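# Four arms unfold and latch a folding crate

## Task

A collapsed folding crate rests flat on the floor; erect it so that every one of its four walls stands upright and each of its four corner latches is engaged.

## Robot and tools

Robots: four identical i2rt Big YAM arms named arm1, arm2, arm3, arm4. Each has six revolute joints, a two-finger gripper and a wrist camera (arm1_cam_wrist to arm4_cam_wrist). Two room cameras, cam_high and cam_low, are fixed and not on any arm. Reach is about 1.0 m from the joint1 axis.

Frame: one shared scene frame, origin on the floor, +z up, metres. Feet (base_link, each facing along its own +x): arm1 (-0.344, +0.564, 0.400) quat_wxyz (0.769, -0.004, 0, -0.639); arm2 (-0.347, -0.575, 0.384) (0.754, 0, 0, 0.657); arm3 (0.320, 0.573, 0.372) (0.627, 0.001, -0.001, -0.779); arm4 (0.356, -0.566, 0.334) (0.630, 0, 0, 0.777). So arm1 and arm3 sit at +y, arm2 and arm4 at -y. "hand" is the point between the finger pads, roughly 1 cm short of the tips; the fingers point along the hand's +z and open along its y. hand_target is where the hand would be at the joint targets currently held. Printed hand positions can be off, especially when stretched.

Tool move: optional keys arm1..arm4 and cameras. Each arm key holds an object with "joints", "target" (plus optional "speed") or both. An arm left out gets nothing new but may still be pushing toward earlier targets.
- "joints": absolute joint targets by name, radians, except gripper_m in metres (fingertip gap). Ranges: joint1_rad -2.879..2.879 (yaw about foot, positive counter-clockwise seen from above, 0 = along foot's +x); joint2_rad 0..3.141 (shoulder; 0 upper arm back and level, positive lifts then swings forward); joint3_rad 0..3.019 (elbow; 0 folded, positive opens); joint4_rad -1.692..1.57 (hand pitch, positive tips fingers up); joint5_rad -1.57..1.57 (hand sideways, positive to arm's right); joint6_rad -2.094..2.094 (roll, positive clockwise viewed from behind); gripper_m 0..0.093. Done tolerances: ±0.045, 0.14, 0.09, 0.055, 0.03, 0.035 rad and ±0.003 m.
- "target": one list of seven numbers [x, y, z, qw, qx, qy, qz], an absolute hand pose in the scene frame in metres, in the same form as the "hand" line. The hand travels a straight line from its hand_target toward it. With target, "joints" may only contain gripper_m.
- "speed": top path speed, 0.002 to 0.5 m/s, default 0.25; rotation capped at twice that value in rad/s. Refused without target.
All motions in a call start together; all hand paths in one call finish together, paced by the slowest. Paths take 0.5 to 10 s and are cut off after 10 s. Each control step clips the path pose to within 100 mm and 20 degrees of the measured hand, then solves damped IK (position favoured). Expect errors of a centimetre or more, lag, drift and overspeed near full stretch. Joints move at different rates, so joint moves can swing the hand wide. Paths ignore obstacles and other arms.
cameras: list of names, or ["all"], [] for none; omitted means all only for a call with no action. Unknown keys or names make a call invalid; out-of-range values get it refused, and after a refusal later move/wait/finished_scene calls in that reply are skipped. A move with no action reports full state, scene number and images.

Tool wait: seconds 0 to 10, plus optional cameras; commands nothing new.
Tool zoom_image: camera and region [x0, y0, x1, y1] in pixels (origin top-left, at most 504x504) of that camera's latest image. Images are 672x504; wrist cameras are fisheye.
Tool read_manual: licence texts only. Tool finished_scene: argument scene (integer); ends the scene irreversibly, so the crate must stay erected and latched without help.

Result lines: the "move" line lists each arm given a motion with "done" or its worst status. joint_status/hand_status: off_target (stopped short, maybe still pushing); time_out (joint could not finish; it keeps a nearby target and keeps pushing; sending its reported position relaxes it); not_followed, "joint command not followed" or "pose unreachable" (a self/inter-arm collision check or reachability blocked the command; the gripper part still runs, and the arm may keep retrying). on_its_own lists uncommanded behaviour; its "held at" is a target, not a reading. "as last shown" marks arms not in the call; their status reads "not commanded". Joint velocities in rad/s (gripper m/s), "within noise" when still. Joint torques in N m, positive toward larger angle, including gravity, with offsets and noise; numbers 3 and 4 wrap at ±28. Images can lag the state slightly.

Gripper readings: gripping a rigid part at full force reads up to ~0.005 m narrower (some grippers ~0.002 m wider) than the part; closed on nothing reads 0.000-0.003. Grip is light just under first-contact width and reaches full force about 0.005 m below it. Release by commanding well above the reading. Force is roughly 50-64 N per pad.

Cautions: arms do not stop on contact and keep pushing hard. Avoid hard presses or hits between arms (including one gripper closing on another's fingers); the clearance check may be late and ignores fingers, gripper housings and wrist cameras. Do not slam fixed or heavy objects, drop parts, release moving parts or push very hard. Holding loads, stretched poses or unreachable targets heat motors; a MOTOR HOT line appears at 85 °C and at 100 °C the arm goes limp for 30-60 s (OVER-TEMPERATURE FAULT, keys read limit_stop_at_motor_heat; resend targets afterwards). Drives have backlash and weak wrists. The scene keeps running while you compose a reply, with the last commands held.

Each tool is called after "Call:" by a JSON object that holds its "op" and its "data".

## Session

Call:
{"op": "move", "data": {}}

Scene clock: 0.00 s.
Joint torques (N m): no reading
Motor temperatures (°C): arm1=[27 28 27 26 23 23 25] | arm2=[23 24 24 24 27 26 24] | arm3=[26 24 27 23 26 23 27] | arm4=[24 26 26 29 26 24 26]
Heat: arm1: hottest joint2_rad 28 °C; arm2: hottest joint5_rad 27 °C; arm3: hottest joint3_rad 27 °C; arm4: hottest joint4_rad 29 °C.
Joint velocities: within noise
arm1.joint_positions: joint1_rad=+0.789 joint2_rad=+0.425 joint3_rad=+1.402 joint4_rad=-1.276 joint5_rad=+0.217 joint6_rad=-0.687 gripper_m=+0.09396
arm1.joint_status: not commanded
arm1.hand: x=-0.2365 y=+0.4511 z=+0.9932 quat_wxyz=(-0.418, -0.026, -0.802, +0.426) (m; scene frame)
arm1.hand_target: x=-0.2404 y=+0.4538 z=+1.0017 quat_wxyz=(-0.426, -0.027, -0.795, +0.430) (m; scene frame)
arm1.hand_status: not commanded
arm2.joint_positions: joint1_rad=-0.187 joint2_rad=+0.448 joint3_rad=+1.696 joint4_rad=-1.263 joint5_rad=+0.249 joint6_rad=-0.242 gripper_m=+0.09396
arm2.joint_status: not commanded
arm2.hand: x=-0.2825 y=-0.5188 z=+1.0983 quat_wxyz=(-0.653, +0.415, -0.579, -0.258) (m; scene frame)
arm2.hand_target: x=-0.2830 y=-0.5203 z=+1.1047 quat_wxyz=(-0.657, +0.411, -0.575, -0.261) (m; scene frame)
arm2.hand_status: not commanded
arm3.joint_positions: joint1_rad=+0.868 joint2_rad=+0.482 joint3_rad=+1.633 joint4_rad=-1.455 joint5_rad=+0.267 joint6_rad=-0.464 gripper_m=+0.09396
arm3.joint_status: not commanded
arm3.hand: x=+0.3451 y=+0.4623 z=+1.0140 quat_wxyz=(-0.385, -0.257, -0.760, +0.456) (m; scene frame)
arm3.hand_target: x=+0.3424 y=+0.4658 z=+1.0199 quat_wxyz=(-0.391, -0.257, -0.755, +0.460) (m; scene frame)
arm3.hand_status: not commanded
arm4.joint_positions: joint1_rad=-0.127 joint2_rad=+0.568 joint3_rad=+1.615 joint4_rad=-1.161 joint5_rad=+0.181 joint6_rad=-0.762 gripper_m=+0.09396
arm4.joint_status: not commanded
arm4.hand: x=+0.3738 y=-0.3903 z=+1.0285 quat_wxyz=(-0.627, +0.673, -0.321, -0.224) (m; scene frame)
arm4.hand_target: x=+0.3742 y=-0.3960 z=+1.0355 quat_wxyz=(-0.633, +0.667, -0.319, -0.228) (m; scene frame)
arm4.hand_status: not commanded
pictures: arm1_cam_wrist, arm2_cam_wrist, arm3_cam_wrist, arm4_cam_wrist, cam_high, cam_low

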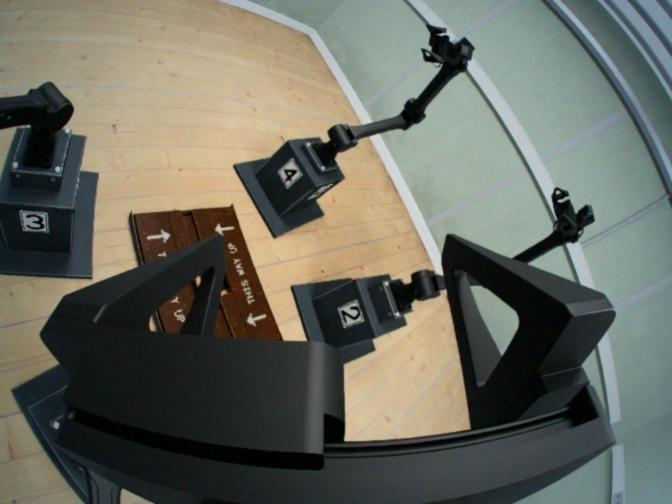

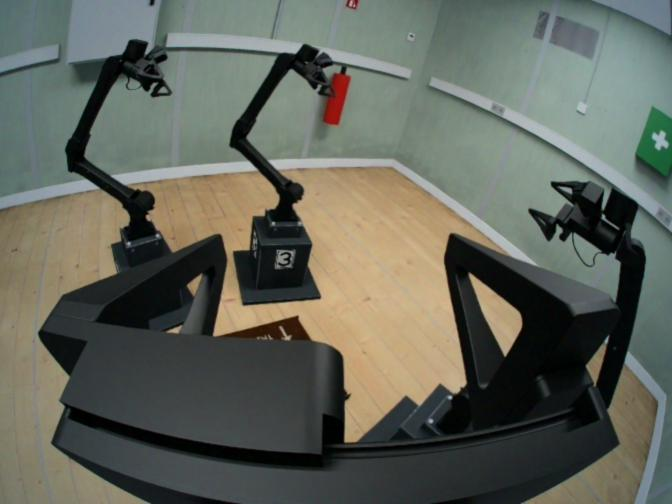

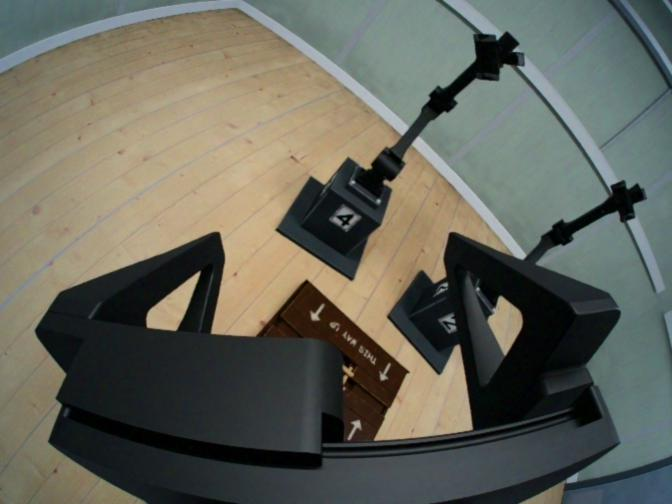

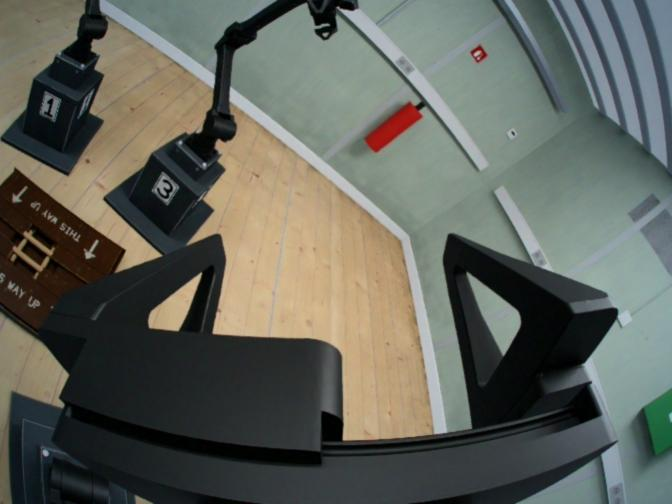

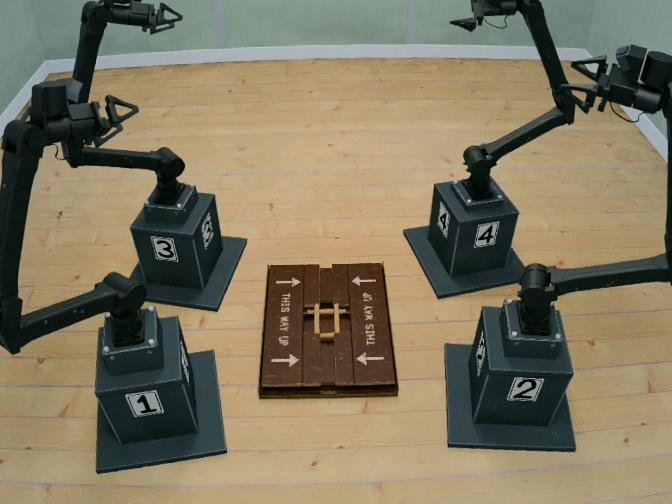

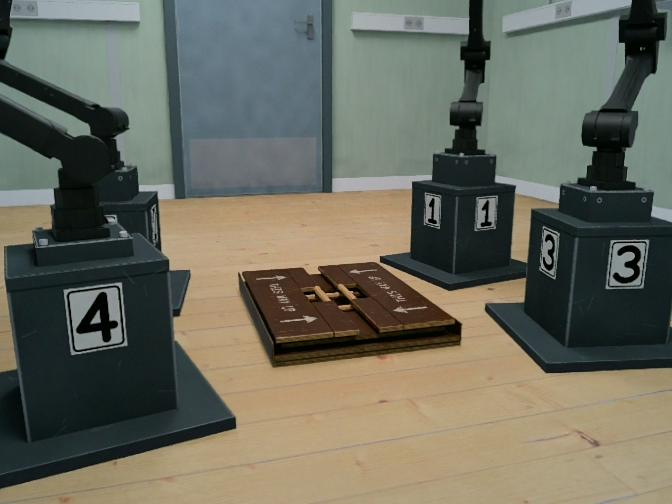

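Call:
{"op": "move", "data": {"arm1": {"joints": {"joint1_rad": 0.32, "joint2_rad": 2.6, "joint3_rad": 2.2, "joint4_rad": -1.22, "joint5_rad": -0.13, "joint6_rad": -1.06, "gripper_m": 0.04}}, "cameras": ["arm1_cam_wrist"]}}

Call:
{"op": "move", "data": {"arm1": {"target": [-0.012, 0.001, 0.125, 0, 0, 0.9877, 0.1564], "speed": 0.2}, "cameras": ["arm1_cam_wrist", "cam_low"]}}

Scene clock: 9.77 s.
Joint torques (N m): arm1=[-1.32 -29.04 9.76 -0.01 -0.04 -0.07] | arm2=[-0.09 7.94 4.63 1.77 0.01 -0.01] | arm3=[-1.14 3.55 5.27 2.48 0.14 0.09] | arm4=[1.73 4.95 7.94 2 -0.09 0.17]
Motor temperatures (°C): arm1=[27 28 28 26 23 23 25] | arm2=[23 24 24 24 27 26 24] | arm3=[26 24 27 23 26 23 27] | arm4=[24 26 27 29 26 24 26]
Heat: arm1: hottest joint2_rad 28 °C; arm2: hottest joint5_rad 27 °C; arm3: hottest joint3_rad 27 °C; arm4: hottest joint4_rad 29 °C.
move: arm1 done
Joint velocities: within noise
arm1.joint_positions: joint1_rad=+0.336 joint2_rad=+2.610 joint3_rad=+2.168 joint4_rad=-1.213 joint5_rad=-0.122 joint6_rad=-1.038 gripper_m=+0.04006
arm1.joint_status: all done
arm1.hand: x=+0.0250 y=-0.0393 z=+0.2561 quat_wxyz=(-0.029, -0.008, -0.997, -0.064) (m; scene frame)
arm1.hand_target: x=+0.0260 y=-0.0518 z=+0.2649 quat_wxyz=(-0.036, -0.006, -0.998, -0.053) (m; scene frame)
arm1.hand_status: not commanded
arm2, arm3, arm4: as last shown
pictures: arm1_cam_wrist

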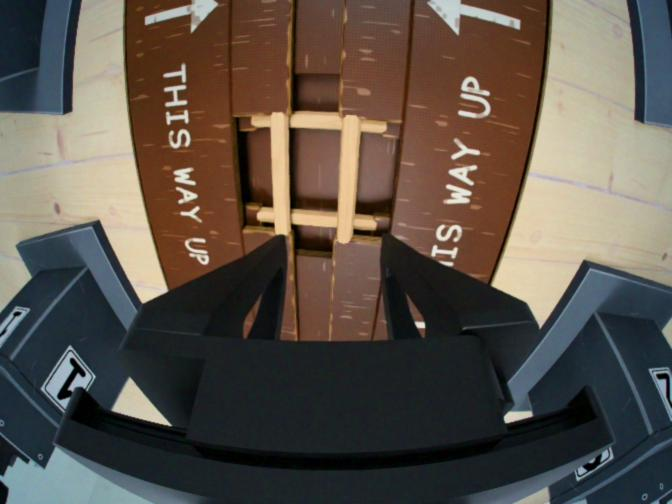

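Scene clock: 11.67 s.
Joint torques (N m): arm1=[-0.97 -28.63 9.17 -0.46 -0.16 -0.05] | arm2=[-0.09 8 4.63 1.77 0.01 -0.01] | arm3=[-0.67 4.31 4.98 2.45 0.16 0.09] | arm4=[1.73 4.95 7.92 2 -0.09 0.17]
Motor temperatures (°C): arm1=[27 29 28 26 23 23 25] | arm2=[23 24 24 24 27 26 24] | arm3=[26 24 27 23 26 23 27] | arm4=[24 26 27 29 26 24 26]
Heat: arm1: hottest joint2_rad 29 °C; arm2: hottest joint5_rad 27 °C; arm3: hottest joint3_rad 27 °C; arm4: hottest joint4_rad 29 °C.
move: arm1 off_target
Joint velocities: within noise
arm1.joint_positions: joint1_rad=+0.320 joint2_rad=+2.840 joint3_rad=+2.206 joint4_rad=-1.236 joint5_rad=-0.151 joint6_rad=-1.087 gripper_m=+0.04006
arm1.joint_status: not commanded
arm1.hand: x=-0.0146 y=+0.0160 z=+0.1182 quat_wxyz=(+0.008, -0.001, -0.986, -0.164) (m; scene frame)
arm1.hand_target: x=-0.0118 y=+0.0009 z=+0.1256 quat_wxyz=(-0.001, +0.001, -0.988, -0.153) (m; scene frame)
arm1.hand_status: off_target (0.017 m and 1.2 deg from the pose sent, 0.142 m and 11.2 deg at the start)
arm2, arm3, arm4: as last shown
pictures: arm1_cam_wrist, cam_low

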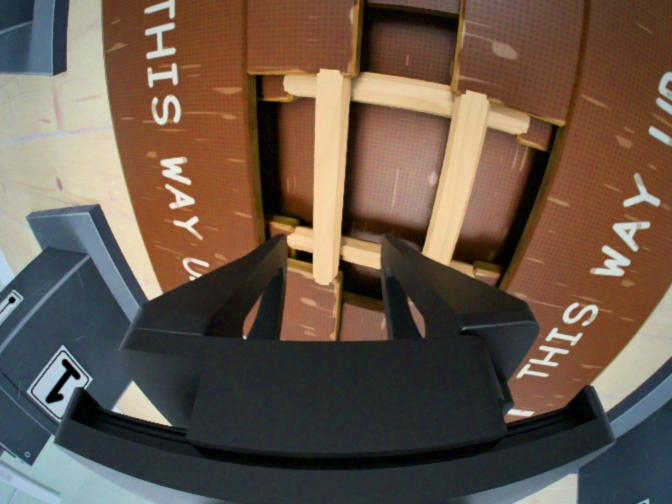

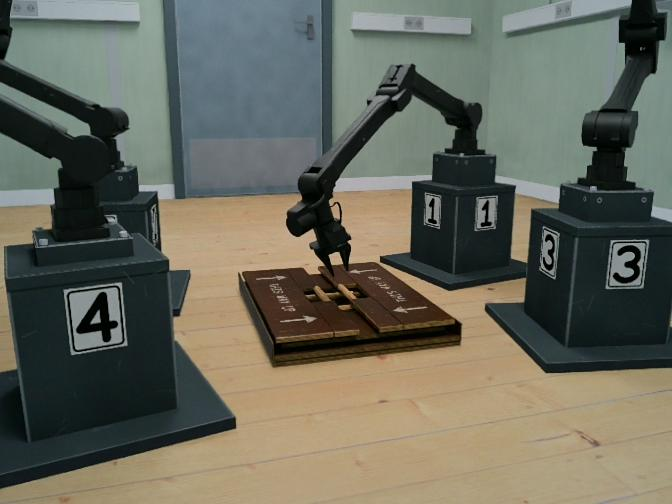

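Call:
{"op": "move", "data": {"arm1": {"target": [-0.012, 0.037, 0.034, 0.002, 0.0129, 0.9877, 0.1564], "speed": 0.12}, "cameras": ["arm1_cam_wrist"]}}

Call:
{"op": "zoom_image", "data": {"camera": "arm1_cam_wrist", "region": [220, 70, 560, 350]}}

Scene clock: 15.23 s.
Joint torques (N m): arm1=[0.56 -25.29 6.57 0.5 -0.05 0.14] | arm2=[-0.03 8.06 4.63 1.77 0.01 -0.01] | arm3=[-0.44 3.96 5.22 2.4 0.15 0.11] | arm4=[1.73 4.95 7.94 1.99 -0.09 0.17]
Motor temperatures (°C): arm1=[27 29 29 26 23 23 25] | arm2=[23 24 24 24 27 26 24] | arm3=[26 24 27 23 26 23 27] | arm4=[24 26 27 29 26 24 26]
Heat: arm1: hottest joint2_rad 29 °C; arm2: hottest joint5_rad 27 °C; arm3: hottest joint3_rad 27 °C; arm4: hottest joint4_rad 29 °C.
move: arm1 off_target
Joint velocities: within noise
arm1.joint_positions: joint1_rad=+0.321 joint2_rad=+2.924 joint3_rad=+2.206 joint4_rad=-1.117 joint5_rad=-0.167 joint6_rad=-1.061 gripper_m=+0.04006
arm1.joint_status: not commanded
arm1.hand: x=-0.0161 y=+0.0253 z=+0.0587 quat_wxyz=(-0.006, -0.013, -0.988, -0.152) (m; scene frame)
arm1.hand_target: x=-0.0153 y=+0.0392 z=+0.0358 quat_wxyz=(+0.000, -0.014, -0.987, -0.159) (m; scene frame)
arm1.hand_status: off_target (0.028 m and 0.7 deg from the pose sent, 0.087 m and 1.9 deg at the start)
arm2, arm3, arm4: as last shown
pictures: arm1_cam_wrist

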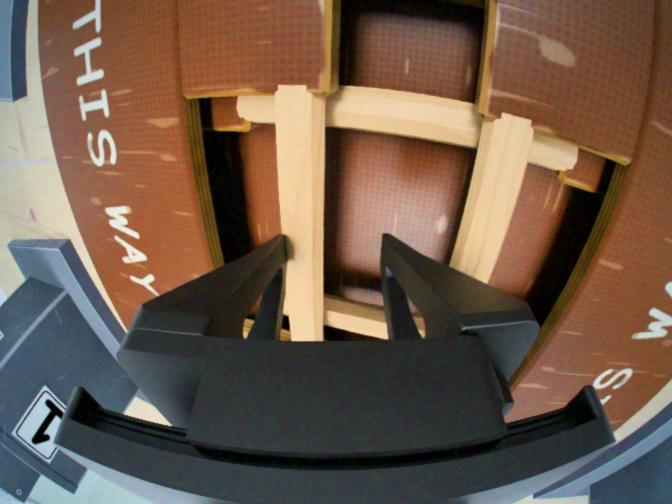

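Scaled by 1.482 from the camera's 672x504 image, which has a finer 960x720 frame.

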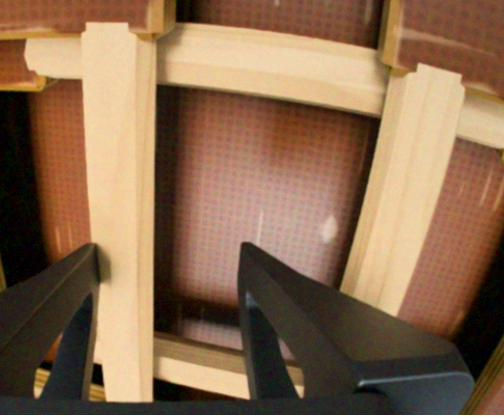

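Call:
{"op": "move", "data": {"arm1": {"target": [-0.012, 0.020, 0.085, 0.002, 0.0129, 0.9877, 0.1564], "speed": 0.12}, "cameras": ["arm1_cam_wrist"]}}

Call:
{"op": "zoom_image", "data": {"camera": "arm1_cam_wrist", "region": [220, 70, 560, 350]}}

Scene clock: 18.27 s.
Joint torques (N m): arm1=[-1.08 -29.33 6.67 -0.43 0 0.04] | arm2=[-0.09 7.94 4.64 1.77 0.01 -0.01] | arm3=[-0.91 3.9 5.04 2.39 0.17 0.11] | arm4=[1.73 4.95 7.94 1.99 -0.09 0.17]
Motor temperatures (°C): arm1=[27 29 29 26 23 23 25] | arm2=[23 24 24 25 27 26 24] | arm3=[26 24 27 24 26 23 27] | arm4=[24 26 27 29 26 24 26]
Heat: arm1: hottest joint2_rad 29 °C; arm2: hottest joint5_rad 27 °C; arm3: hottest joint3_rad 27 °C; arm4: hottest joint4_rad 29 °C.
move: arm1 done
Joint velocities: within noise
arm1.joint_positions: joint1_rad=+0.323 joint2_rad=+2.892 joint3_rad=+2.206 joint4_rad=-1.154 joint5_rad=-0.167 joint6_rad=-1.061 gripper_m=+0.04006
arm1.joint_status: not commanded
arm1.hand: x=-0.0122 y=+0.0206 z=+0.0808 quat_wxyz=(-0.004, -0.013, -0.988, -0.154) (m; scene frame)
arm1.hand_target: x=-0.0104 y=+0.0188 z=+0.0841 quat_wxyz=(-0.004, -0.012, -0.988, -0.153) (m; scene frame)
arm1.hand_status: done (0.004 m and 0.4 deg from the pose sent, 0.027 m and 0.7 deg at the start)
arm2, arm3, arm4: as last shown
pictures: arm1_cam_wrist

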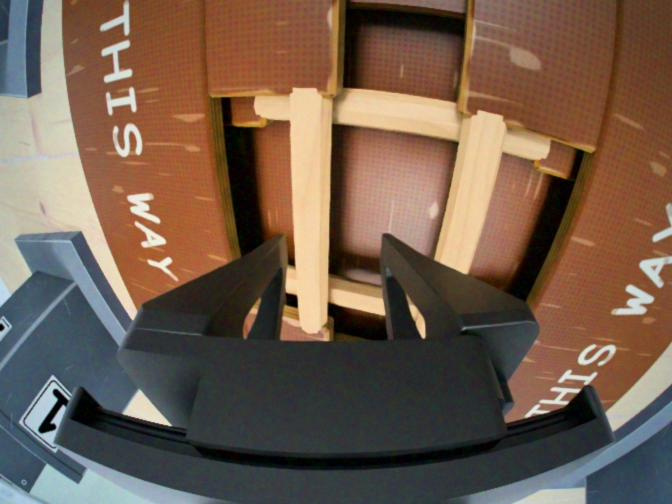

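Scaled by 1.482 from the camera's 672x504 image, which has a finer 960x720 frame.

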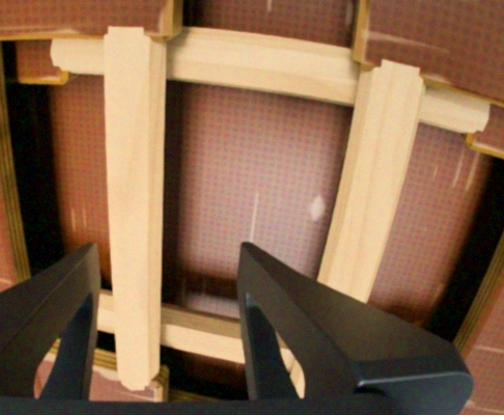

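Call:
{"op": "move", "data": {"arm1": {"target": [-0.012, 0.028, 0.080, 0.002, 0.0129, 0.9877, 0.1564], "speed": 0.12}}}

Call:
{"op": "move", "data": {"arm1": {"target": [-0.012, 0.034, 0.055, 0.002, 0.0129, 0.9877, 0.1564], "speed": 0.1}, "cameras": ["arm1_cam_wrist"]}}

Call:
{"op": "zoom_image", "data": {"camera": "arm1_cam_wrist", "region": [220, 70, 560, 350]}}

Scene clock: 20.67 s.
Joint torques (N m): arm1=[-0.21 -29.51 5.42 0.4 -0.07 0.11] | arm2=[-0.15 8 4.63 1.76 0.01 -0.01] | arm3=[-0.21 4.01 5.19 2.45 0.16 0.1] | arm4=[1.73 4.89 7.92 2 -0.09 0.17]
Motor temperatures (°C): arm1=[27 29 29 26 23 23 25] | arm2=[23 24 24 25 27 26 24] | arm3=[26 24 27 24 26 23 27] | arm4=[24 26 27 29 26 24 26]
Heat: arm1: hottest joint2_rad 29 °C; arm2: hottest joint5_rad 27 °C; arm3: hottest joint3_rad 27 °C; arm4: hottest joint4_rad 29 °C.
move: arm1 done
Joint velocities: within noise
arm1.joint_positions: joint1_rad=+0.323 joint2_rad=+2.889 joint3_rad=+2.181 joint4_rad=-1.149 joint5_rad=-0.167 joint6_rad=-1.061 gripper_m=+0.04006
arm1.joint_status: not commanded
arm1.hand: x=-0.0168 y=+0.0287 z=+0.0768 quat_wxyz=(+0.000, -0.013, -0.987, -0.161) (m; scene frame)
arm1.hand_target: x=-0.0120 y=+0.0279 z=+0.0803 quat_wxyz=(-0.002, -0.013, -0.988, -0.156) (m; scene frame)
arm1.hand_status: done (0.006 m and 0.6 deg from the pose sent, 0.007 m and 0.4 deg at the start)
arm2, arm3, arm4: as last shown
pictures: none

Scene clock: 21.87 s.
Joint torques (N m): arm1=[0.67 -26.7 6.49 0.27 -0.12 0.13] | arm2=[-0.09 8 4.63 1.76 0.01 -0.01] | arm3=[-0.56 3.84 5.11 2.45 0.14 0.12] | arm4=[1.73 4.95 7.94 1.99 -0.1 0.17]
Motor temperatures (°C): arm1=[27 29 29 26 23 23 25] | arm2=[23 24 24 25 27 26 24] | arm3=[26 24 27 24 26 23 27] | arm4=[24 26 27 29 26 24 26]
Heat: arm1: hottest joint2_rad 29 °C; arm2: hottest joint5_rad 27 °C; arm3: hottest joint3_rad 27 °C; arm4: hottest joint4_rad 29 °C.
move: arm1 off_target
Joint velocities: within noise
arm1.joint_positions: joint1_rad=+0.323 joint2_rad=+2.898 joint3_rad=+2.181 joint4_rad=-1.118 joint5_rad=-0.167 joint6_rad=-1.061 gripper_m=+0.04006
arm1.joint_status: not commanded
arm1.hand: x=-0.0153 y=+0.0260 z=+0.0691 quat_wxyz=(-0.005, -0.012, -0.988, -0.152) (m; scene frame)
arm1.hand_target: x=-0.0122 y=+0.0337 z=+0.0559 quat_wxyz=(-0.003, -0.013, -0.988, -0.155) (m; scene frame)
arm1.hand_status: off_target (0.017 m and 0.6 deg from the pose sent, 0.023 m and 0.6 deg at the start)
arm2, arm3, arm4: as last shown
pictures: arm1_cam_wrist

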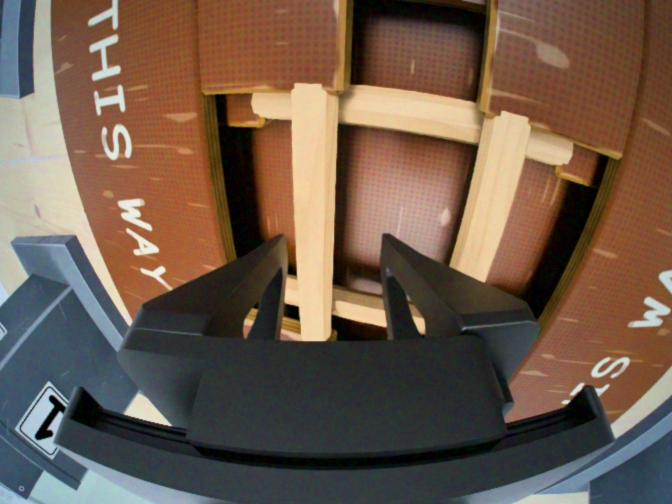

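Scaled by 1.482 from the camera's 672x504 image, which has a finer 960x720 frame.

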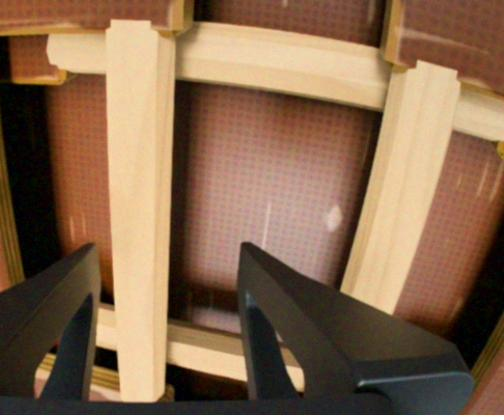

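Call:
{"op": "move", "data": {"arm1": {"target": [-0.014, 0.044, 0.062, 0.002, 0.0129, 0.9877, 0.1564], "speed": 0.12}}}

Call:
{"op": "move", "data": {"arm1": {"target": [-0.014, 0.044, 0.045, 0.002, 0.0129, 0.9877, 0.1564], "speed": 0.1}, "cameras": ["arm1_cam_wrist"]}}

Call:
{"op": "zoom_image", "data": {"camera": "arm1_cam_wrist", "region": [220, 70, 560, 350]}}

Scene clock: 24.93 s.
Joint torques (N m): arm1=[0.32 -29.22 5.01 0.29 -0.15 0.15] | arm2=[-0.09 8 4.63 1.76 0.02 -0.01] | arm3=[-0.26 3.84 5.19 2.33 0.17 0.11] | arm4=[1.73 4.95 7.92 1.99 -0.09 0.17]
Motor temperatures (°C): arm1=[27 30 29 26 23 23 25] | arm2=[23 24 24 25 27 26 24] | arm3=[26 24 27 24 26 23 27] | arm4=[24 26 27 29 26 24 26]
Heat: arm1: hottest joint2_rad 30 °C; arm2: hottest joint5_rad 27 °C; arm3: hottest joint3_rad 27 °C; arm4: hottest joint4_rad 29 °C.
move: arm1 done
Joint velocities: within noise
arm1.joint_positions: joint1_rad=+0.329 joint2_rad=+2.890 joint3_rad=+2.123 joint4_rad=-1.088 joint5_rad=-0.167 joint6_rad=-1.058 gripper_m=+0.04006
arm1.joint_status: not commanded
arm1.hand: x=-0.0209 y=+0.0437 z=+0.0591 quat_wxyz=(+0.000, -0.012, -0.987, -0.161) (m; scene frame)
arm1.hand_target: x=-0.0144 y=+0.0442 z=+0.0621 quat_wxyz=(-0.002, -0.013, -0.988, -0.157) (m; scene frame)
arm1.hand_status: done (0.008 m and 0.6 deg from the pose sent, 0.019 m and 0.6 deg at the start)
arm2, arm3, arm4: as last shown
pictures: none

Scene clock: 26.07 s.
Joint torques (N m): arm1=[0.32 -26.46 7.49 0.35 -0.19 0.16] | arm2=[-0.09 7.94 4.63 1.77 0.01 -0.01] | arm3=[-0.09 3.84 5.23 2.36 0.16 0.09] | arm4=[1.67 4.89 7.92 2 -0.09 0.17]
Motor temperatures (°C): arm1=[27 30 29 26 23 23 25] | arm2=[23 24 24 25 27 26 24] | arm3=[26 24 27 24 26 23 27] | arm4=[24 26 28 29 26 24 26]
Heat: arm1: hottest joint2_rad 30 °C; arm2: hottest joint5_rad 27 °C; arm3: hottest joint3_rad 27 °C; arm4: hottest joint4_rad 29 °C.
move: arm1 off_target
Joint velocities: within noise
arm1.joint_positions: joint1_rad=+0.329 joint2_rad=+2.898 joint3_rad=+2.123 joint4_rad=-1.081 joint5_rad=-0.168 joint6_rad=-1.058 gripper_m=+0.04006
arm1.joint_status: not commanded
arm1.hand: x=-0.0218 y=+0.0457 z=+0.0542 quat_wxyz=(+0.000, -0.012, -0.987, -0.162) (m; scene frame)
arm1.hand_target: x=-0.0142 y=+0.0446 z=+0.0453 quat_wxyz=(-0.003, -0.013, -0.988, -0.157) (m; scene frame)
arm1.hand_status: off_target (0.012 m and 0.6 deg from the pose sent, 0.016 m and 0.6 deg at the start)
arm2.joint_positions: joint1_rad=-0.187 joint2_rad=+0.448 joint3_rad=+1.696 joint4_rad=-1.263 joint5_rad=+0.249 joint6_rad=-0.242 gripper_m=+0.09396
arm2.joint_status: not commanded
arm2.hand: x=-0.2825 y=-0.5188 z=+1.0983 quat_wxyz=(-0.653, +0.415, -0.579, -0.258) (m; scene frame)
arm2.hand_target: x=-0.2830 y=-0.5203 z=+1.1047 quat_wxyz=(-0.657, +0.411, -0.575, -0.261) (m; scene frame)
arm2.hand_status: not commanded
arm3.joint_positions: joint1_rad=+0.868 joint2_rad=+0.482 joint3_rad=+1.633 joint4_rad=-1.455 joint5_rad=+0.267 joint6_rad=-0.464 gripper_m=+0.09396
arm3.joint_status: not commanded
arm3.hand: x=+0.3451 y=+0.4623 z=+1.0140 quat_wxyz=(-0.385, -0.257, -0.760, +0.456) (m; scene frame)
arm3.hand_target: x=+0.3424 y=+0.4658 z=+1.0199 quat_wxyz=(-0.391, -0.257, -0.755, +0.460) (m; scene frame)
arm3.hand_status: not commanded
arm4.joint_positions: joint1_rad=-0.127 joint2_rad=+0.568 joint3_rad=+1.615 joint4_rad=-1.161 joint5_rad=+0.181 joint6_rad=-0.762 gripper_m=+0.09396
arm4.joint_status: not commanded
arm4.hand: x=+0.3738 y=-0.3903 z=+1.0285 quat_wxyz=(-0.627, +0.673, -0.321, -0.224) (m; scene frame)
arm4.hand_target: x=+0.3742 y=-0.3960 z=+1.0355 quat_wxyz=(-0.633, +0.667, -0.319, -0.228) (m; scene frame)
arm4.hand_status: not commanded
pictures: arm1_cam_wrist

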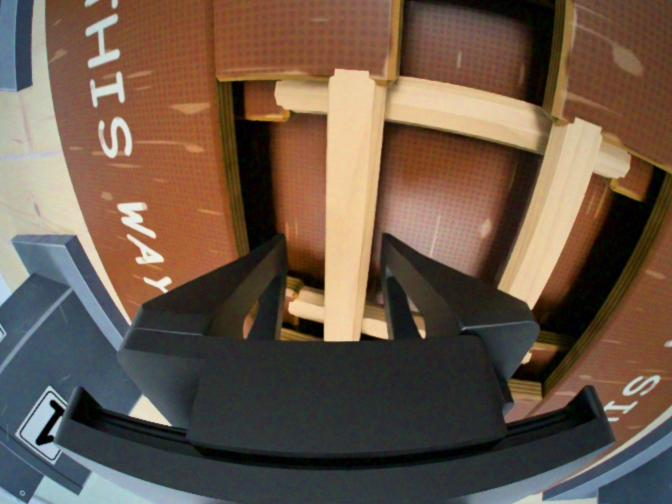

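Scaled by 1.482 from the camera's 672x504 image, which has a finer 960x720 frame.

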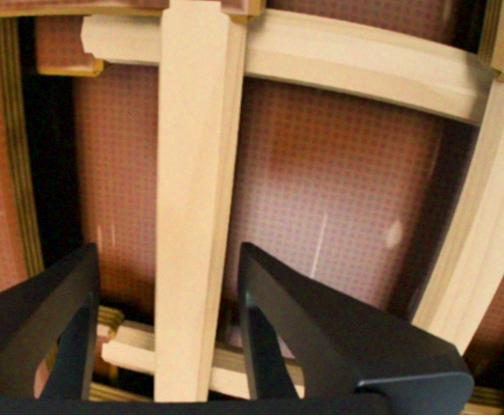

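Call:
{"op": "move", "data": {"arm1": {"target": [-0.010, 0.040, 0.026, 0.002, 0.0129, 0.9877, 0.1564], "speed": 0.08}, "cameras": ["arm1_cam_wrist"]}}

Call:
{"op": "zoom_image", "data": {"camera": "arm1_cam_wrist", "region": [220, 70, 560, 350]}}

Scene clock: 28.47 s.
Joint torques (N m): arm1=[0.5 -26.64 8.27 -0.43 -0.11 0.17] | arm2=[-0.09 7.94 4.63 1.76 0.01 -0.01] | arm3=[-0.85 3.96 5.22 2.36 0.16 0.11] | arm4=[1.73 4.95 7.92 1.99 -0.09 0.17]
Motor temperatures (°C): arm1=[27 30 29 26 23 23 25] | arm2=[23 24 24 25 27 26 24] | arm3=[26 24 27 24 26 23 27] | arm4=[24 26 28 29 26 24 26]
Heat: arm1: hottest joint2_rad 30 °C; arm2: hottest joint5_rad 27 °C; arm3: hottest joint3_rad 27 °C; arm4: hottest joint4_rad 29 °C.
move: arm1 done
Joint velocities: within noise
arm1.joint_positions: joint1_rad=+0.332 joint2_rad=+2.964 joint3_rad=+2.197 joint4_rad=-1.081 joint5_rad=-0.168 joint6_rad=-1.055 gripper_m=+0.04006
arm1.joint_status: not commanded
arm1.hand: x=-0.0180 y=+0.0425 z=+0.0304 quat_wxyz=(-0.001, -0.012, -0.987, -0.158) (m; scene frame)
arm1.hand_target: x=-0.0100 y=+0.0411 z=+0.0257 quat_wxyz=(-0.002, -0.013, -0.988, -0.156) (m; scene frame)
arm1.hand_status: done (0.009 m and 0.3 deg from the pose sent, 0.031 m and 0.6 deg at the start)
arm2, arm3, arm4: as last shown
pictures: arm1_cam_wrist

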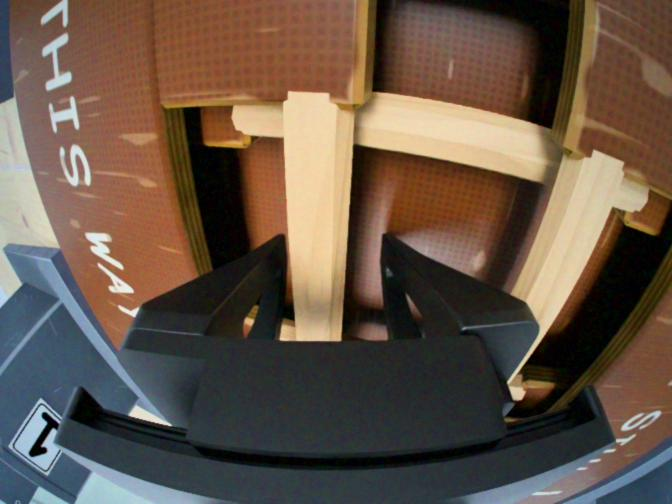

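Scaled by 1.482 from the camera's 672x504 image, which has a finer 960x720 frame.

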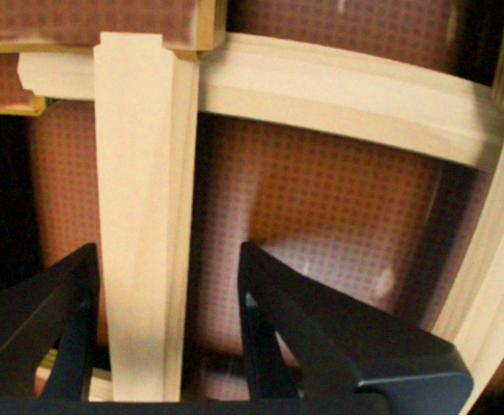

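Call:
{"op": "move", "data": {"arm1": {"joints": {"gripper_m": 0.006}}, "cameras": ["arm1_cam_wrist"]}}

Call:
{"op": "move", "data": {"arm1": {"target": [-0.008, 0.036, 0.108, 0.002, 0.0129, 1, 0.0087], "speed": 0.1}, "cameras": ["arm1_cam_wrist","cam_low"]}}

Scene clock: 30.20 s.
Joint torques (N m): arm1=[0.56 -26.29 8.2 0.1 0.06 -0.05] | arm2=[-0.09 8 4.63 1.76 0.01 -0.01] | arm3=[-0.73 3.84 5.22 2.33 0.14 0.11] | arm4=[1.73 4.95 7.94 2 -0.09 0.17]
Motor temperatures (°C): arm1=[27 30 29 26 23 23 25] | arm2=[23 24 24 25 27 26 24] | arm3=[26 24 27 24 26 23 27] | arm4=[24 26 28 29 26 24 26]
Heat: arm1: hottest joint2_rad 30 °C; arm2: hottest joint5_rad 27 °C; arm3: hottest joint3_rad 27 °C; arm4: hottest joint4_rad 29 °C.
move: arm1 off_target
Joint velocities: within noise
arm1.joint_positions: joint1_rad=+0.333 joint2_rad=+2.964 joint3_rad=+2.197 joint4_rad=-1.103 joint5_rad=-0.176 joint6_rad=-1.035 gripper_m=+0.01598
arm1.joint_status: gripper_m off_target (ended at +0.01602, target +0.00600)
arm1.hand: x=-0.0186 y=+0.0480 z=+0.0321 quat_wxyz=(+0.002, -0.022, -0.985, -0.169) (m; scene frame)
arm1.hand_target: x=-0.0104 y=+0.0432 z=+0.0263 quat_wxyz=(-0.002, -0.014, -0.987, -0.161) (m; scene frame)
arm1.hand_status: not commanded
arm2, arm3, arm4: as last shown
pictures: arm1_cam_wrist

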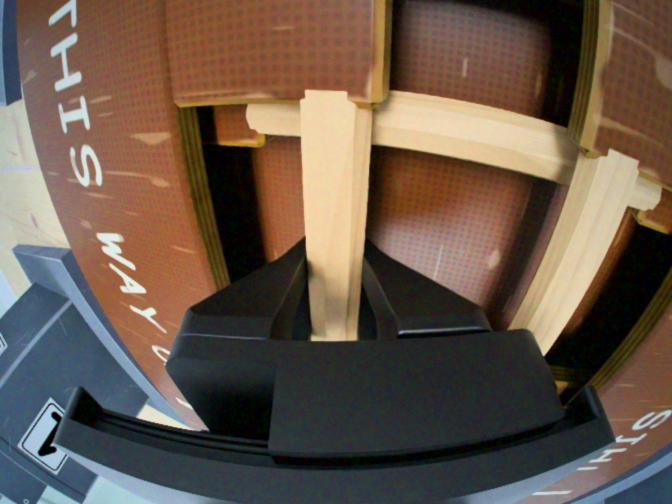

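Scene clock: 32.43 s.
Joint torques (N m): arm1=[0.03 -29.86 4.66 0.66 0.29 -0.04] | arm2=[-0.03 8 4.63 1.76 0.01 -0.01] | arm3=[-1.2 3.25 5.12 2.39 0.14 0.1] | arm4=[1.73 4.95 7.94 2 -0.09 0.17]
Motor temperatures (°C): arm1=[27 31 29 26 23 23 25] | arm2=[23 24 24 25 27 26 24] | arm3=[26 24 27 24 26 23 27] | arm4=[24 26 28 29 26 24 26]
Heat: arm1: hottest joint2_rad 31 °C; arm2: hottest joint5_rad 27 °C; arm3: hottest joint3_rad 27 °C; arm4: hottest joint4_rad 29 °C.
move: arm1 off_target
Joint velocities: within noise
arm1.joint_positions: joint1_rad=+0.373 joint2_rad=+2.688 joint3_rad=+1.764 joint4_rad=-0.700 joint5_rad=-0.030 joint6_rad=-0.969 gripper_m=+0.01596
arm1.joint_status: not commanded
arm1.hand: x=-0.0193 y=+0.0483 z=+0.0842 quat_wxyz=(+0.005, -0.022, -0.999, -0.027) (m; scene frame)
arm1.hand_target: x=-0.0078 y=+0.0359 z=+0.1070 quat_wxyz=(-0.004, -0.013, -1.000, -0.009) (m; scene frame)
arm1.hand_status: off_target (0.029 m and 2.5 deg from the pose sent, 0.078 m and 18.5 deg at the start)
arm2, arm3, arm4: as last shown
pictures: arm1_cam_wrist, cam_low

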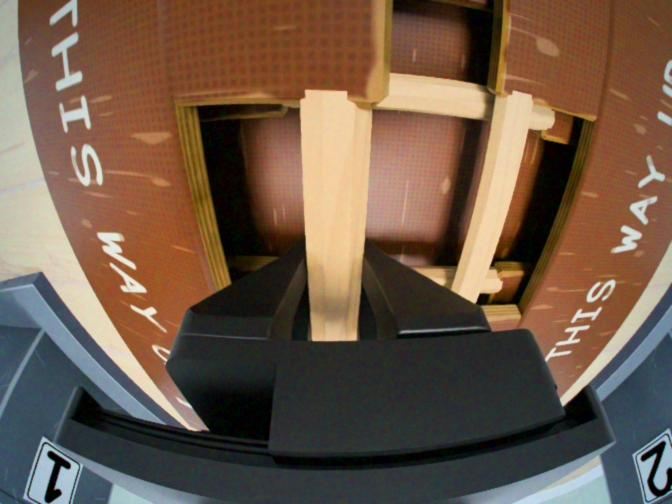

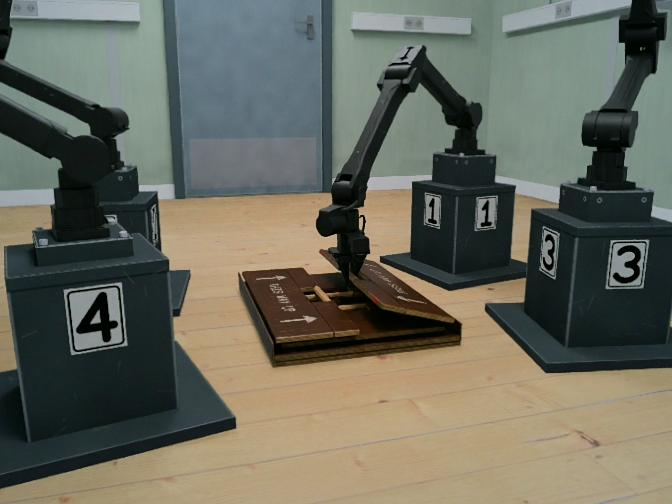

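Call:
{"op": "move", "data": {"arm1": {"target": [-0.010, 0.058, 0.156, 0, 0, 0.9925, -0.1219], "speed": 0.12}}}

Call:
{"op": "move", "data": {"arm1": {"target": [-0.010, 0.092, 0.195, 0, 0, 0.9681, -0.2504], "speed": 0.12}}}

Call:
{"op": "move", "data": {"arm1": {"target": [-0.012, 0.134, 0.223, 0, 0, 0.9272, -0.3746], "speed": 0.12}, "cameras": ["arm1_cam_wrist", "cam_low"]}}

Scene clock: 36.23 s.
Joint torques (N m): arm1=[0.67 -28.51 3.64 0.79 0.23 -0.18] | arm2=[-0.09 8 4.62 1.77 0.01 -0.01] | arm3=[-0.67 3.9 5.12 2.39 0.15 0.07] | arm4=[1.73 4.95 7.94 2 -0.09 0.17]
Motor temperatures (°C): arm1=[27 31 29 26 23 23 25] | arm2=[23 24 24 25 27 26 24] | arm3=[26 24 28 24 26 23 27] | arm4=[24 26 28 29 26 24 26]
Heat: arm1: hottest joint2_rad 31 °C; arm2: hottest joint5_rad 27 °C; arm3: hottest joint3_rad 28 °C; arm4: hottest joint4_rad 29 °C.
move: arm1 off_target
Joint velocities: within noise
arm1.joint_positions: joint1_rad=+0.433 joint2_rad=+2.490 joint3_rad=+1.440 joint4_rad=-0.354 joint5_rad=+0.131 joint6_rad=-0.922 gripper_m=+0.01598
arm1.joint_status: not commanded
arm1.hand: x=-0.0198 y=+0.0642 z=+0.1328 quat_wxyz=(+0.006, -0.021, -0.994, +0.108) (m; scene frame)
arm1.hand_target: x=-0.0106 y=+0.0578 z=+0.1546 quat_wxyz=(+0.000, +0.000, -0.993, +0.121) (m; scene frame)
arm1.hand_status: off_target (0.026 m and 2.9 deg from the pose sent, 0.073 m and 17.3 deg at the start)
arm2, arm3, arm4: as last shown
pictures: none

Scene clock: 38.00 s.
Joint torques (N m): arm1=[0.5 -25.93 2.69 1.26 0.41 -0.21] | arm2=[-0.09 8 4.64 1.76 0.01 -0.01] | arm3=[-0.73 3.37 5.23 2.36 0.13 0.11] | arm4=[1.73 5.01 7.94 2 -0.09 0.17]
Motor temperatures (°C): arm1=[27 32 29 26 23 23 25] | arm2=[23 24 24 25 27 26 24] | arm3=[26 24 28 24 26 23 27] | arm4=[24 26 28 29 26 24 26]
Heat: arm1: hottest joint2_rad 32 °C; arm2: hottest joint5_rad 27 °C; arm3: hottest joint3_rad 28 °C; arm4: hottest joint4_rad 29 °C.
move: arm1 off_target
Joint velocities: within noise
arm1.joint_positions: joint1_rad=+0.516 joint2_rad=+2.353 joint3_rad=+1.177 joint4_rad=-0.025 joint5_rad=+0.312 joint6_rad=-0.888 gripper_m=+0.01600
arm1.joint_status: not commanded
arm1.hand: x=-0.0190 y=+0.0925 z=+0.1757 quat_wxyz=(+0.005, -0.019, -0.971, +0.240) (m; scene frame)
arm1.hand_target: x=-0.0099 y=+0.0906 z=+0.1949 quat_wxyz=(+0.000, +0.000, -0.968, +0.251) (m; scene frame)
arm1.hand_status: off_target (0.021 m and 2.6 deg from the pose sent, 0.069 m and 16.7 deg at the start)
arm2, arm3, arm4: as last shown
pictures: none

Scene clock: 39.73 s.
Joint torques (N m): arm1=[0.97 -23.18 1.55 1.8 0.62 -0.18] | arm2=[-0.09 8 4.63 1.77 0.01 -0.01] | arm3=[-0.32 3.66 5.11 2.4 0.18 0.12] | arm4=[1.73 4.95 7.92 2 -0.09 0.17]
Motor temperatures (°C): arm1=[27 32 29 26 23 23 25] | arm2=[23 24 24 25 27 26 24] | arm3=[26 24 28 24 26 23 27] | arm4=[24 26 28 29 26 24 26]
Heat: arm1: hottest joint2_rad 32 °C; arm2: hottest joint5_rad 27 °C; arm3: hottest joint3_rad 28 °C; arm4: hottest joint4_rad 29 °C.
move: arm1 off_target
Joint velocities: within noise
arm1.joint_positions: joint1_rad=+0.625 joint2_rad=+2.297 joint3_rad=+0.968 joint4_rad=+0.314 joint5_rad=+0.522 joint6_rad=-0.877 gripper_m=+0.01602
arm1.joint_status: not commanded
arm1.hand: x=-0.0186 y=+0.1315 z=+0.2074 quat_wxyz=(+0.003, -0.016, -0.930, +0.366) (m; scene frame)
arm1.hand_target: x=-0.0124 y=+0.1333 z=+0.2222 quat_wxyz=(+0.000, +0.001, -0.927, +0.375) (m; scene frame)
arm1.hand_status: off_target (0.017 m and 2.1 deg from the pose sent, 0.063 m and 16.4 deg at the start)
arm2, arm3, arm4: as last shown
pictures: arm1_cam_wrist, cam_low

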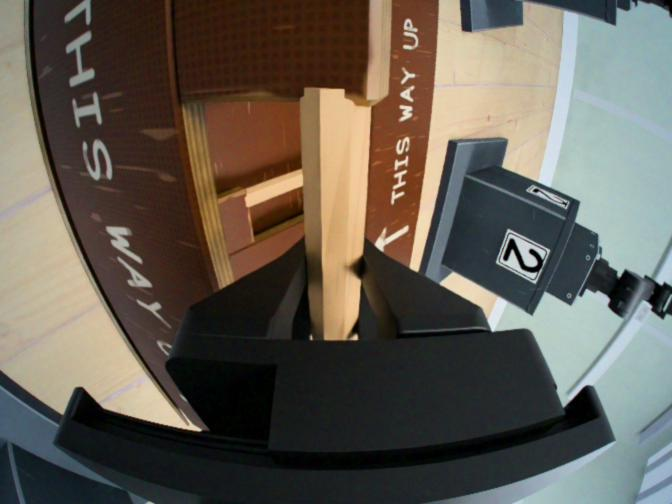

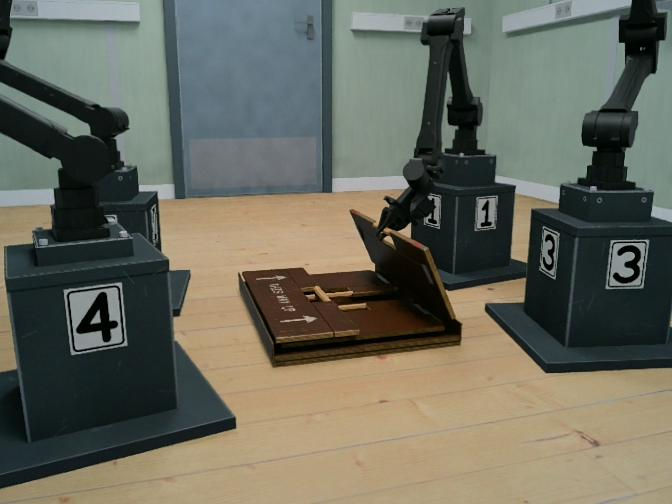

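Call:
{"op": "move", "data": {"arm1": {"target": [-0.013, 0.171, 0.242, 0, 0, 0.8870, -0.4617], "speed": 0.12}, "arm4": {"joints": {"joint1_rad": 0.406, "joint2_rad": 2.25, "joint3_rad": 1.79, "joint4_rad": -1.026, "joint5_rad": 0, "joint6_rad": -0.956, "gripper_m": 0.04}}}}

Call:
{"op": "move", "data": {"arm1": {"target": [-0.013, 0.217, 0.250, 0, 0, 0.8387, -0.5446], "speed": 0.1}, "arm4": {"target": [-0.030, 0.005, 0.130, 0.1564, 0.9877, 0, 0], "speed": 0.2}, "cameras": ["arm1_cam_wrist", "arm4_cam_wrist","cam_low"]}}

Scene clock: 44.27 s.
Joint torques (N m): arm1=[0.79 -21.36 0.64 2.62 1.33 -0.18] | arm2=[-0.09 8 4.63 1.78 0.02 -0.01] | arm3=[-0.73 3.9 5.23 2.4 0.14 0.1] | arm4=[1.73 -21.54 10.02 -0.24 -0.19 -0.09]
Motor temperatures (°C): arm1=[27 31 29 26 23 23 26] | arm2=[23 24 24 25 27 26 24] | arm3=[26 24 28 24 26 23 27] | arm4=[24 26 28 29 26 24 26]
Heat: arm1: hottest joint2_rad 31 °C; arm2: hottest joint5_rad 27 °C; arm3: hottest joint3_rad 28 °C; arm4: hottest joint4_rad 29 °C.
move: arm1 off_target; arm4 done
Joint velocities: within noise
arm1.joint_positions: joint1_rad=+0.728 joint2_rad=+2.298 joint3_rad=+0.847 joint4_rad=+0.554 joint5_rad=+0.685 joint6_rad=-0.877 gripper_m=+0.01602
arm1.joint_status: not commanded
arm1.hand: x=-0.0173 y=+0.1700 z=+0.2259 quat_wxyz=(-0.001, -0.012, -0.895, +0.447) (m; scene frame)
arm1.hand_target: x=-0.0128 y=+0.1698 z=+0.2419 quat_wxyz=(+0.000, +0.000, -0.887, +0.462) (m; scene frame)
arm1.hand_status: off_target (0.017 m and 2.4 deg from the pose sent, 0.053 m and 12.2 deg at the start)
arm2, arm3: as last shown
arm4.joint_positions: joint1_rad=+0.395 joint2_rad=+2.242 joint3_rad=+1.777 joint4_rad=-1.019 joint5_rad=+0.010 joint6_rad=-0.940 gripper_m=+0.04007
arm4.joint_status: all done
arm4.hand: x=-0.0241 y=-0.0099 z=+0.3013 quat_wxyz=(-0.039, +0.999, -0.015, -0.022) (m; scene frame)
arm4.hand_target: x=-0.0253 y=-0.0106 z=+0.2920 quat_wxyz=(-0.032, +0.999, -0.005, -0.017) (m; scene frame)
arm4.hand_status: not commanded
pictures: none

Scene clock: 46.43 s.
Joint torques (N m): arm1=[2.14 -20.78 -1.09 3.29 1.93 -0.05] | arm2=[-0.03 8 4.62 1.77 0.01 -0.01] | arm3=[-0.91 3.84 5.16 2.4 0.14 0.11] | arm4=[1.14 -24.06 12.1 -1.16 -0.34 -0.13]
Motor temperatures (°C): arm1=[27 31 29 26 24 23 26] | arm2=[23 24 25 25 27 26 24] | arm3=[26 24 28 24 26 23 27] | arm4=[24 26 28 29 26 24 26]
Heat: arm1: hottest joint2_rad 31 °C; arm2: hottest joint5_rad 27 °C; arm3: hottest joint3_rad 28 °C; arm4: hottest joint4_rad 29 °C.
move: arm1 off_target; arm4 off_target
Joint velocities: within noise
arm1.joint_positions: joint1_rad=+0.832 joint2_rad=+2.376 joint3_rad=+0.788 joint4_rad=+0.825 joint5_rad=+0.878 joint6_rad=-0.922 gripper_m=+0.01605
arm1.joint_status: not commanded
arm1.hand: x=-0.0167 y=+0.2022 z=+0.2340 quat_wxyz=(+0.002, -0.011, -0.847, +0.531) (m; scene frame)
arm1.hand_target: x=-0.0118 y=+0.2095 z=+0.2512 quat_wxyz=(-0.001, -0.006, -0.837, +0.547) (m; scene frame)
arm1.hand_status: off_target (0.022 m and 2.2 deg from the pose sent, 0.053 m and 13.0 deg at the start)
arm2.joint_positions: joint1_rad=-0.187 joint2_rad=+0.448 joint3_rad=+1.696 joint4_rad=-1.263 joint5_rad=+0.249 joint6_rad=-0.242 gripper_m=+0.09396
arm2.joint_status: not commanded
arm2.hand: x=-0.2825 y=-0.5188 z=+1.0983 quat_wxyz=(-0.653, +0.415, -0.579, -0.258) (m; scene frame)
arm2.hand_target: x=-0.2830 y=-0.5203 z=+1.1047 quat_wxyz=(-0.657, +0.411, -0.575, -0.261) (m; scene frame)
arm2.hand_status: not commanded
arm3.joint_positions: joint1_rad=+0.868 joint2_rad=+0.482 joint3_rad=+1.633 joint4_rad=-1.455 joint5_rad=+0.267 joint6_rad=-0.464 gripper_m=+0.09396
arm3.joint_status: not commanded
arm3.hand: x=+0.3451 y=+0.4623 z=+1.0140 quat_wxyz=(-0.385, -0.257, -0.760, +0.456) (m; scene frame)
arm3.hand_target: x=+0.3424 y=+0.4658 z=+1.0199 quat_wxyz=(-0.391, -0.257, -0.755, +0.460) (m; scene frame)
arm3.hand_status: not commanded
arm4.joint_positions: joint1_rad=+0.352 joint2_rad=+2.783 joint3_rad=+2.360 joint4_rad=-1.407 joint5_rad=-0.162 joint6_rad=-1.013 gripper_m=+0.04007
arm4.joint_status: not commanded
arm4.hand: x=-0.0314 y=+0.0002 z=+0.1400 quat_wxyz=(+0.152, +0.988, -0.010, +0.000) (m; scene frame)
arm4.hand_target: x=-0.0316 y=+0.0044 z=+0.1304 quat_wxyz=(+0.152, +0.988, -0.003, -0.003) (m; scene frame)
arm4.hand_status: off_target (0.011 m and 1.2 deg from the pose sent, 0.172 m and 22.6 deg at the start)
pictures: arm1_cam_wrist, arm4_cam_wrist, cam_low

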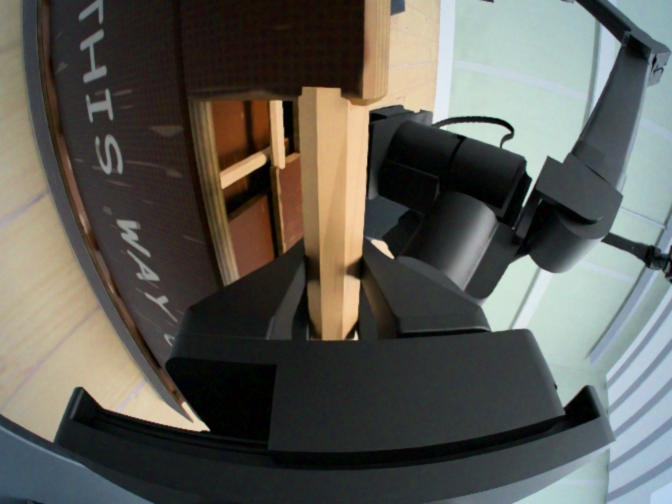

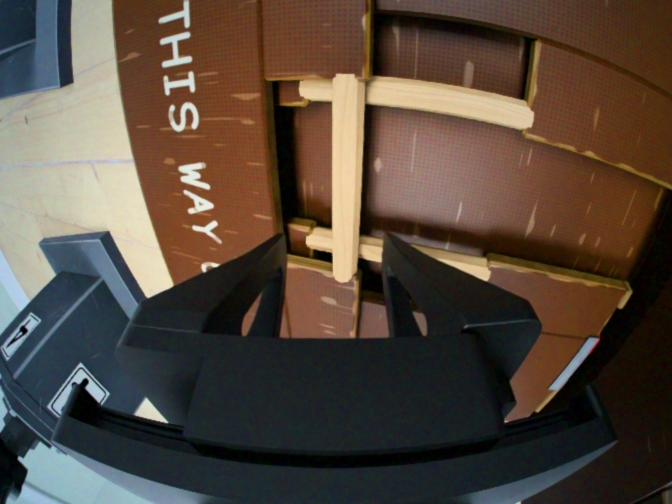

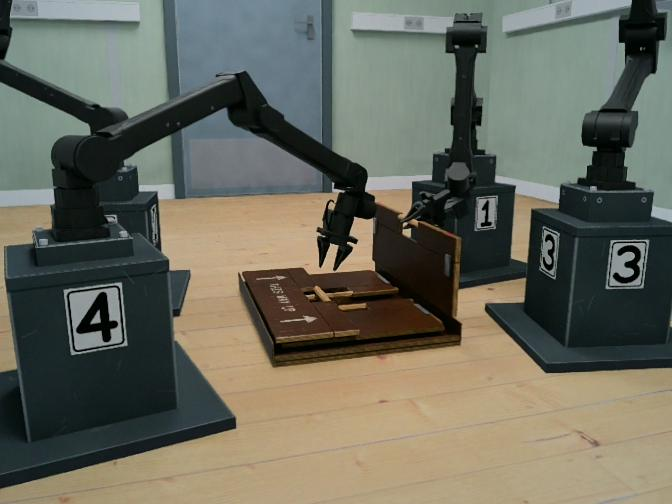

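Call:
{"op": "move", "data": {"arm1": {"target": [-0.013, 0.224, 0.252, 0, 0, 0.8148, -0.5798], "speed": 0.06}, "arm4": {"target": [-0.030, -0.012, 0.075, 0.1564, 0.9877, 0, 0], "speed": 0.1, "joints": {"gripper_m": 0.04}}, "cameras": ["arm4_cam_wrist"]}}

Scene clock: 60.00 s.
Joint torques (N m): arm1=[4.31 -20.37 -2.21 3.89 2.67 0.01] | arm2=[-0.03 8 4.63 1.76 0.01 -0.01] | arm3=[-0.67 3.66 5.12 2.35 0.19 0.11] | arm4=[2.26 -24.18 8.66 -0.39 -0.35 -0.1]
Motor temperatures (°C): arm1=[27 31 29 26 25 23 26] | arm2=[23 25 25 25 27 26 24] | arm3=[26 24 28 24 26 23 27] | arm4=[24 27 30 29 26 25 26]
Heat: arm1: hottest joint2_rad 31 °C; arm2: hottest joint5_rad 27 °C; arm3: hottest joint3_rad 28 °C; arm4: hottest joint3_rad 30 °C.
move: arm1 off_target; arm4 off_target
Joint velocities: within noise
arm1.joint_positions: joint1_rad=+0.843 joint2_rad=+2.427 joint3_rad=+0.792 joint4_rad=+0.963 joint5_rad=+0.927 joint6_rad=-0.991 gripper_m=+0.01600
arm1.joint_status: not commanded
arm1.hand: x=-0.0173 y=+0.2022 z=+0.2351 quat_wxyz=(+0.002, -0.009, -0.827, +0.562) (m; scene frame)
arm1.hand_target: x=-0.0133 y=+0.2221 z=+0.2504 quat_wxyz=(+0.002, +0.002, -0.815, +0.579) (m; scene frame)
arm1.hand_status: off_target (0.028 m and 2.7 deg from the pose sent, 0.029 m and 6.8 deg at the start)
arm2, arm3: as last shown
arm4.joint_positions: joint1_rad=+0.350 joint2_rad=+2.845 joint3_rad=+2.360 joint4_rad=-1.336 joint5_rad=-0.164 joint6_rad=-1.015 gripper_m=+0.04007
arm4.joint_status: all done
arm4.hand: x=-0.0284 y=-0.0032 z=+0.0950 quat_wxyz=(+0.148, +0.989, -0.009, -0.003) (m; scene frame)
arm4.hand_target: x=-0.0283 y=-0.0125 z=+0.0756 quat_wxyz=(+0.156, +0.988, +0.000, +0.000) (m; scene frame)
arm4.hand_status: off_target (0.022 m and 1.5 deg from the pose sent, 0.066 m and 1.2 deg at the start)
pictures: arm4_cam_wrist

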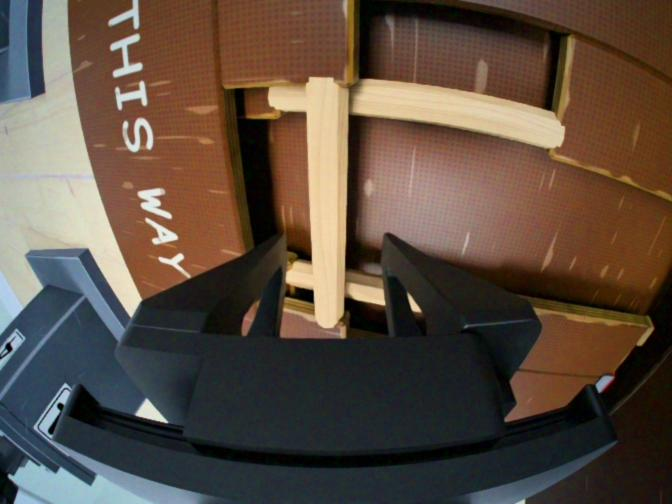

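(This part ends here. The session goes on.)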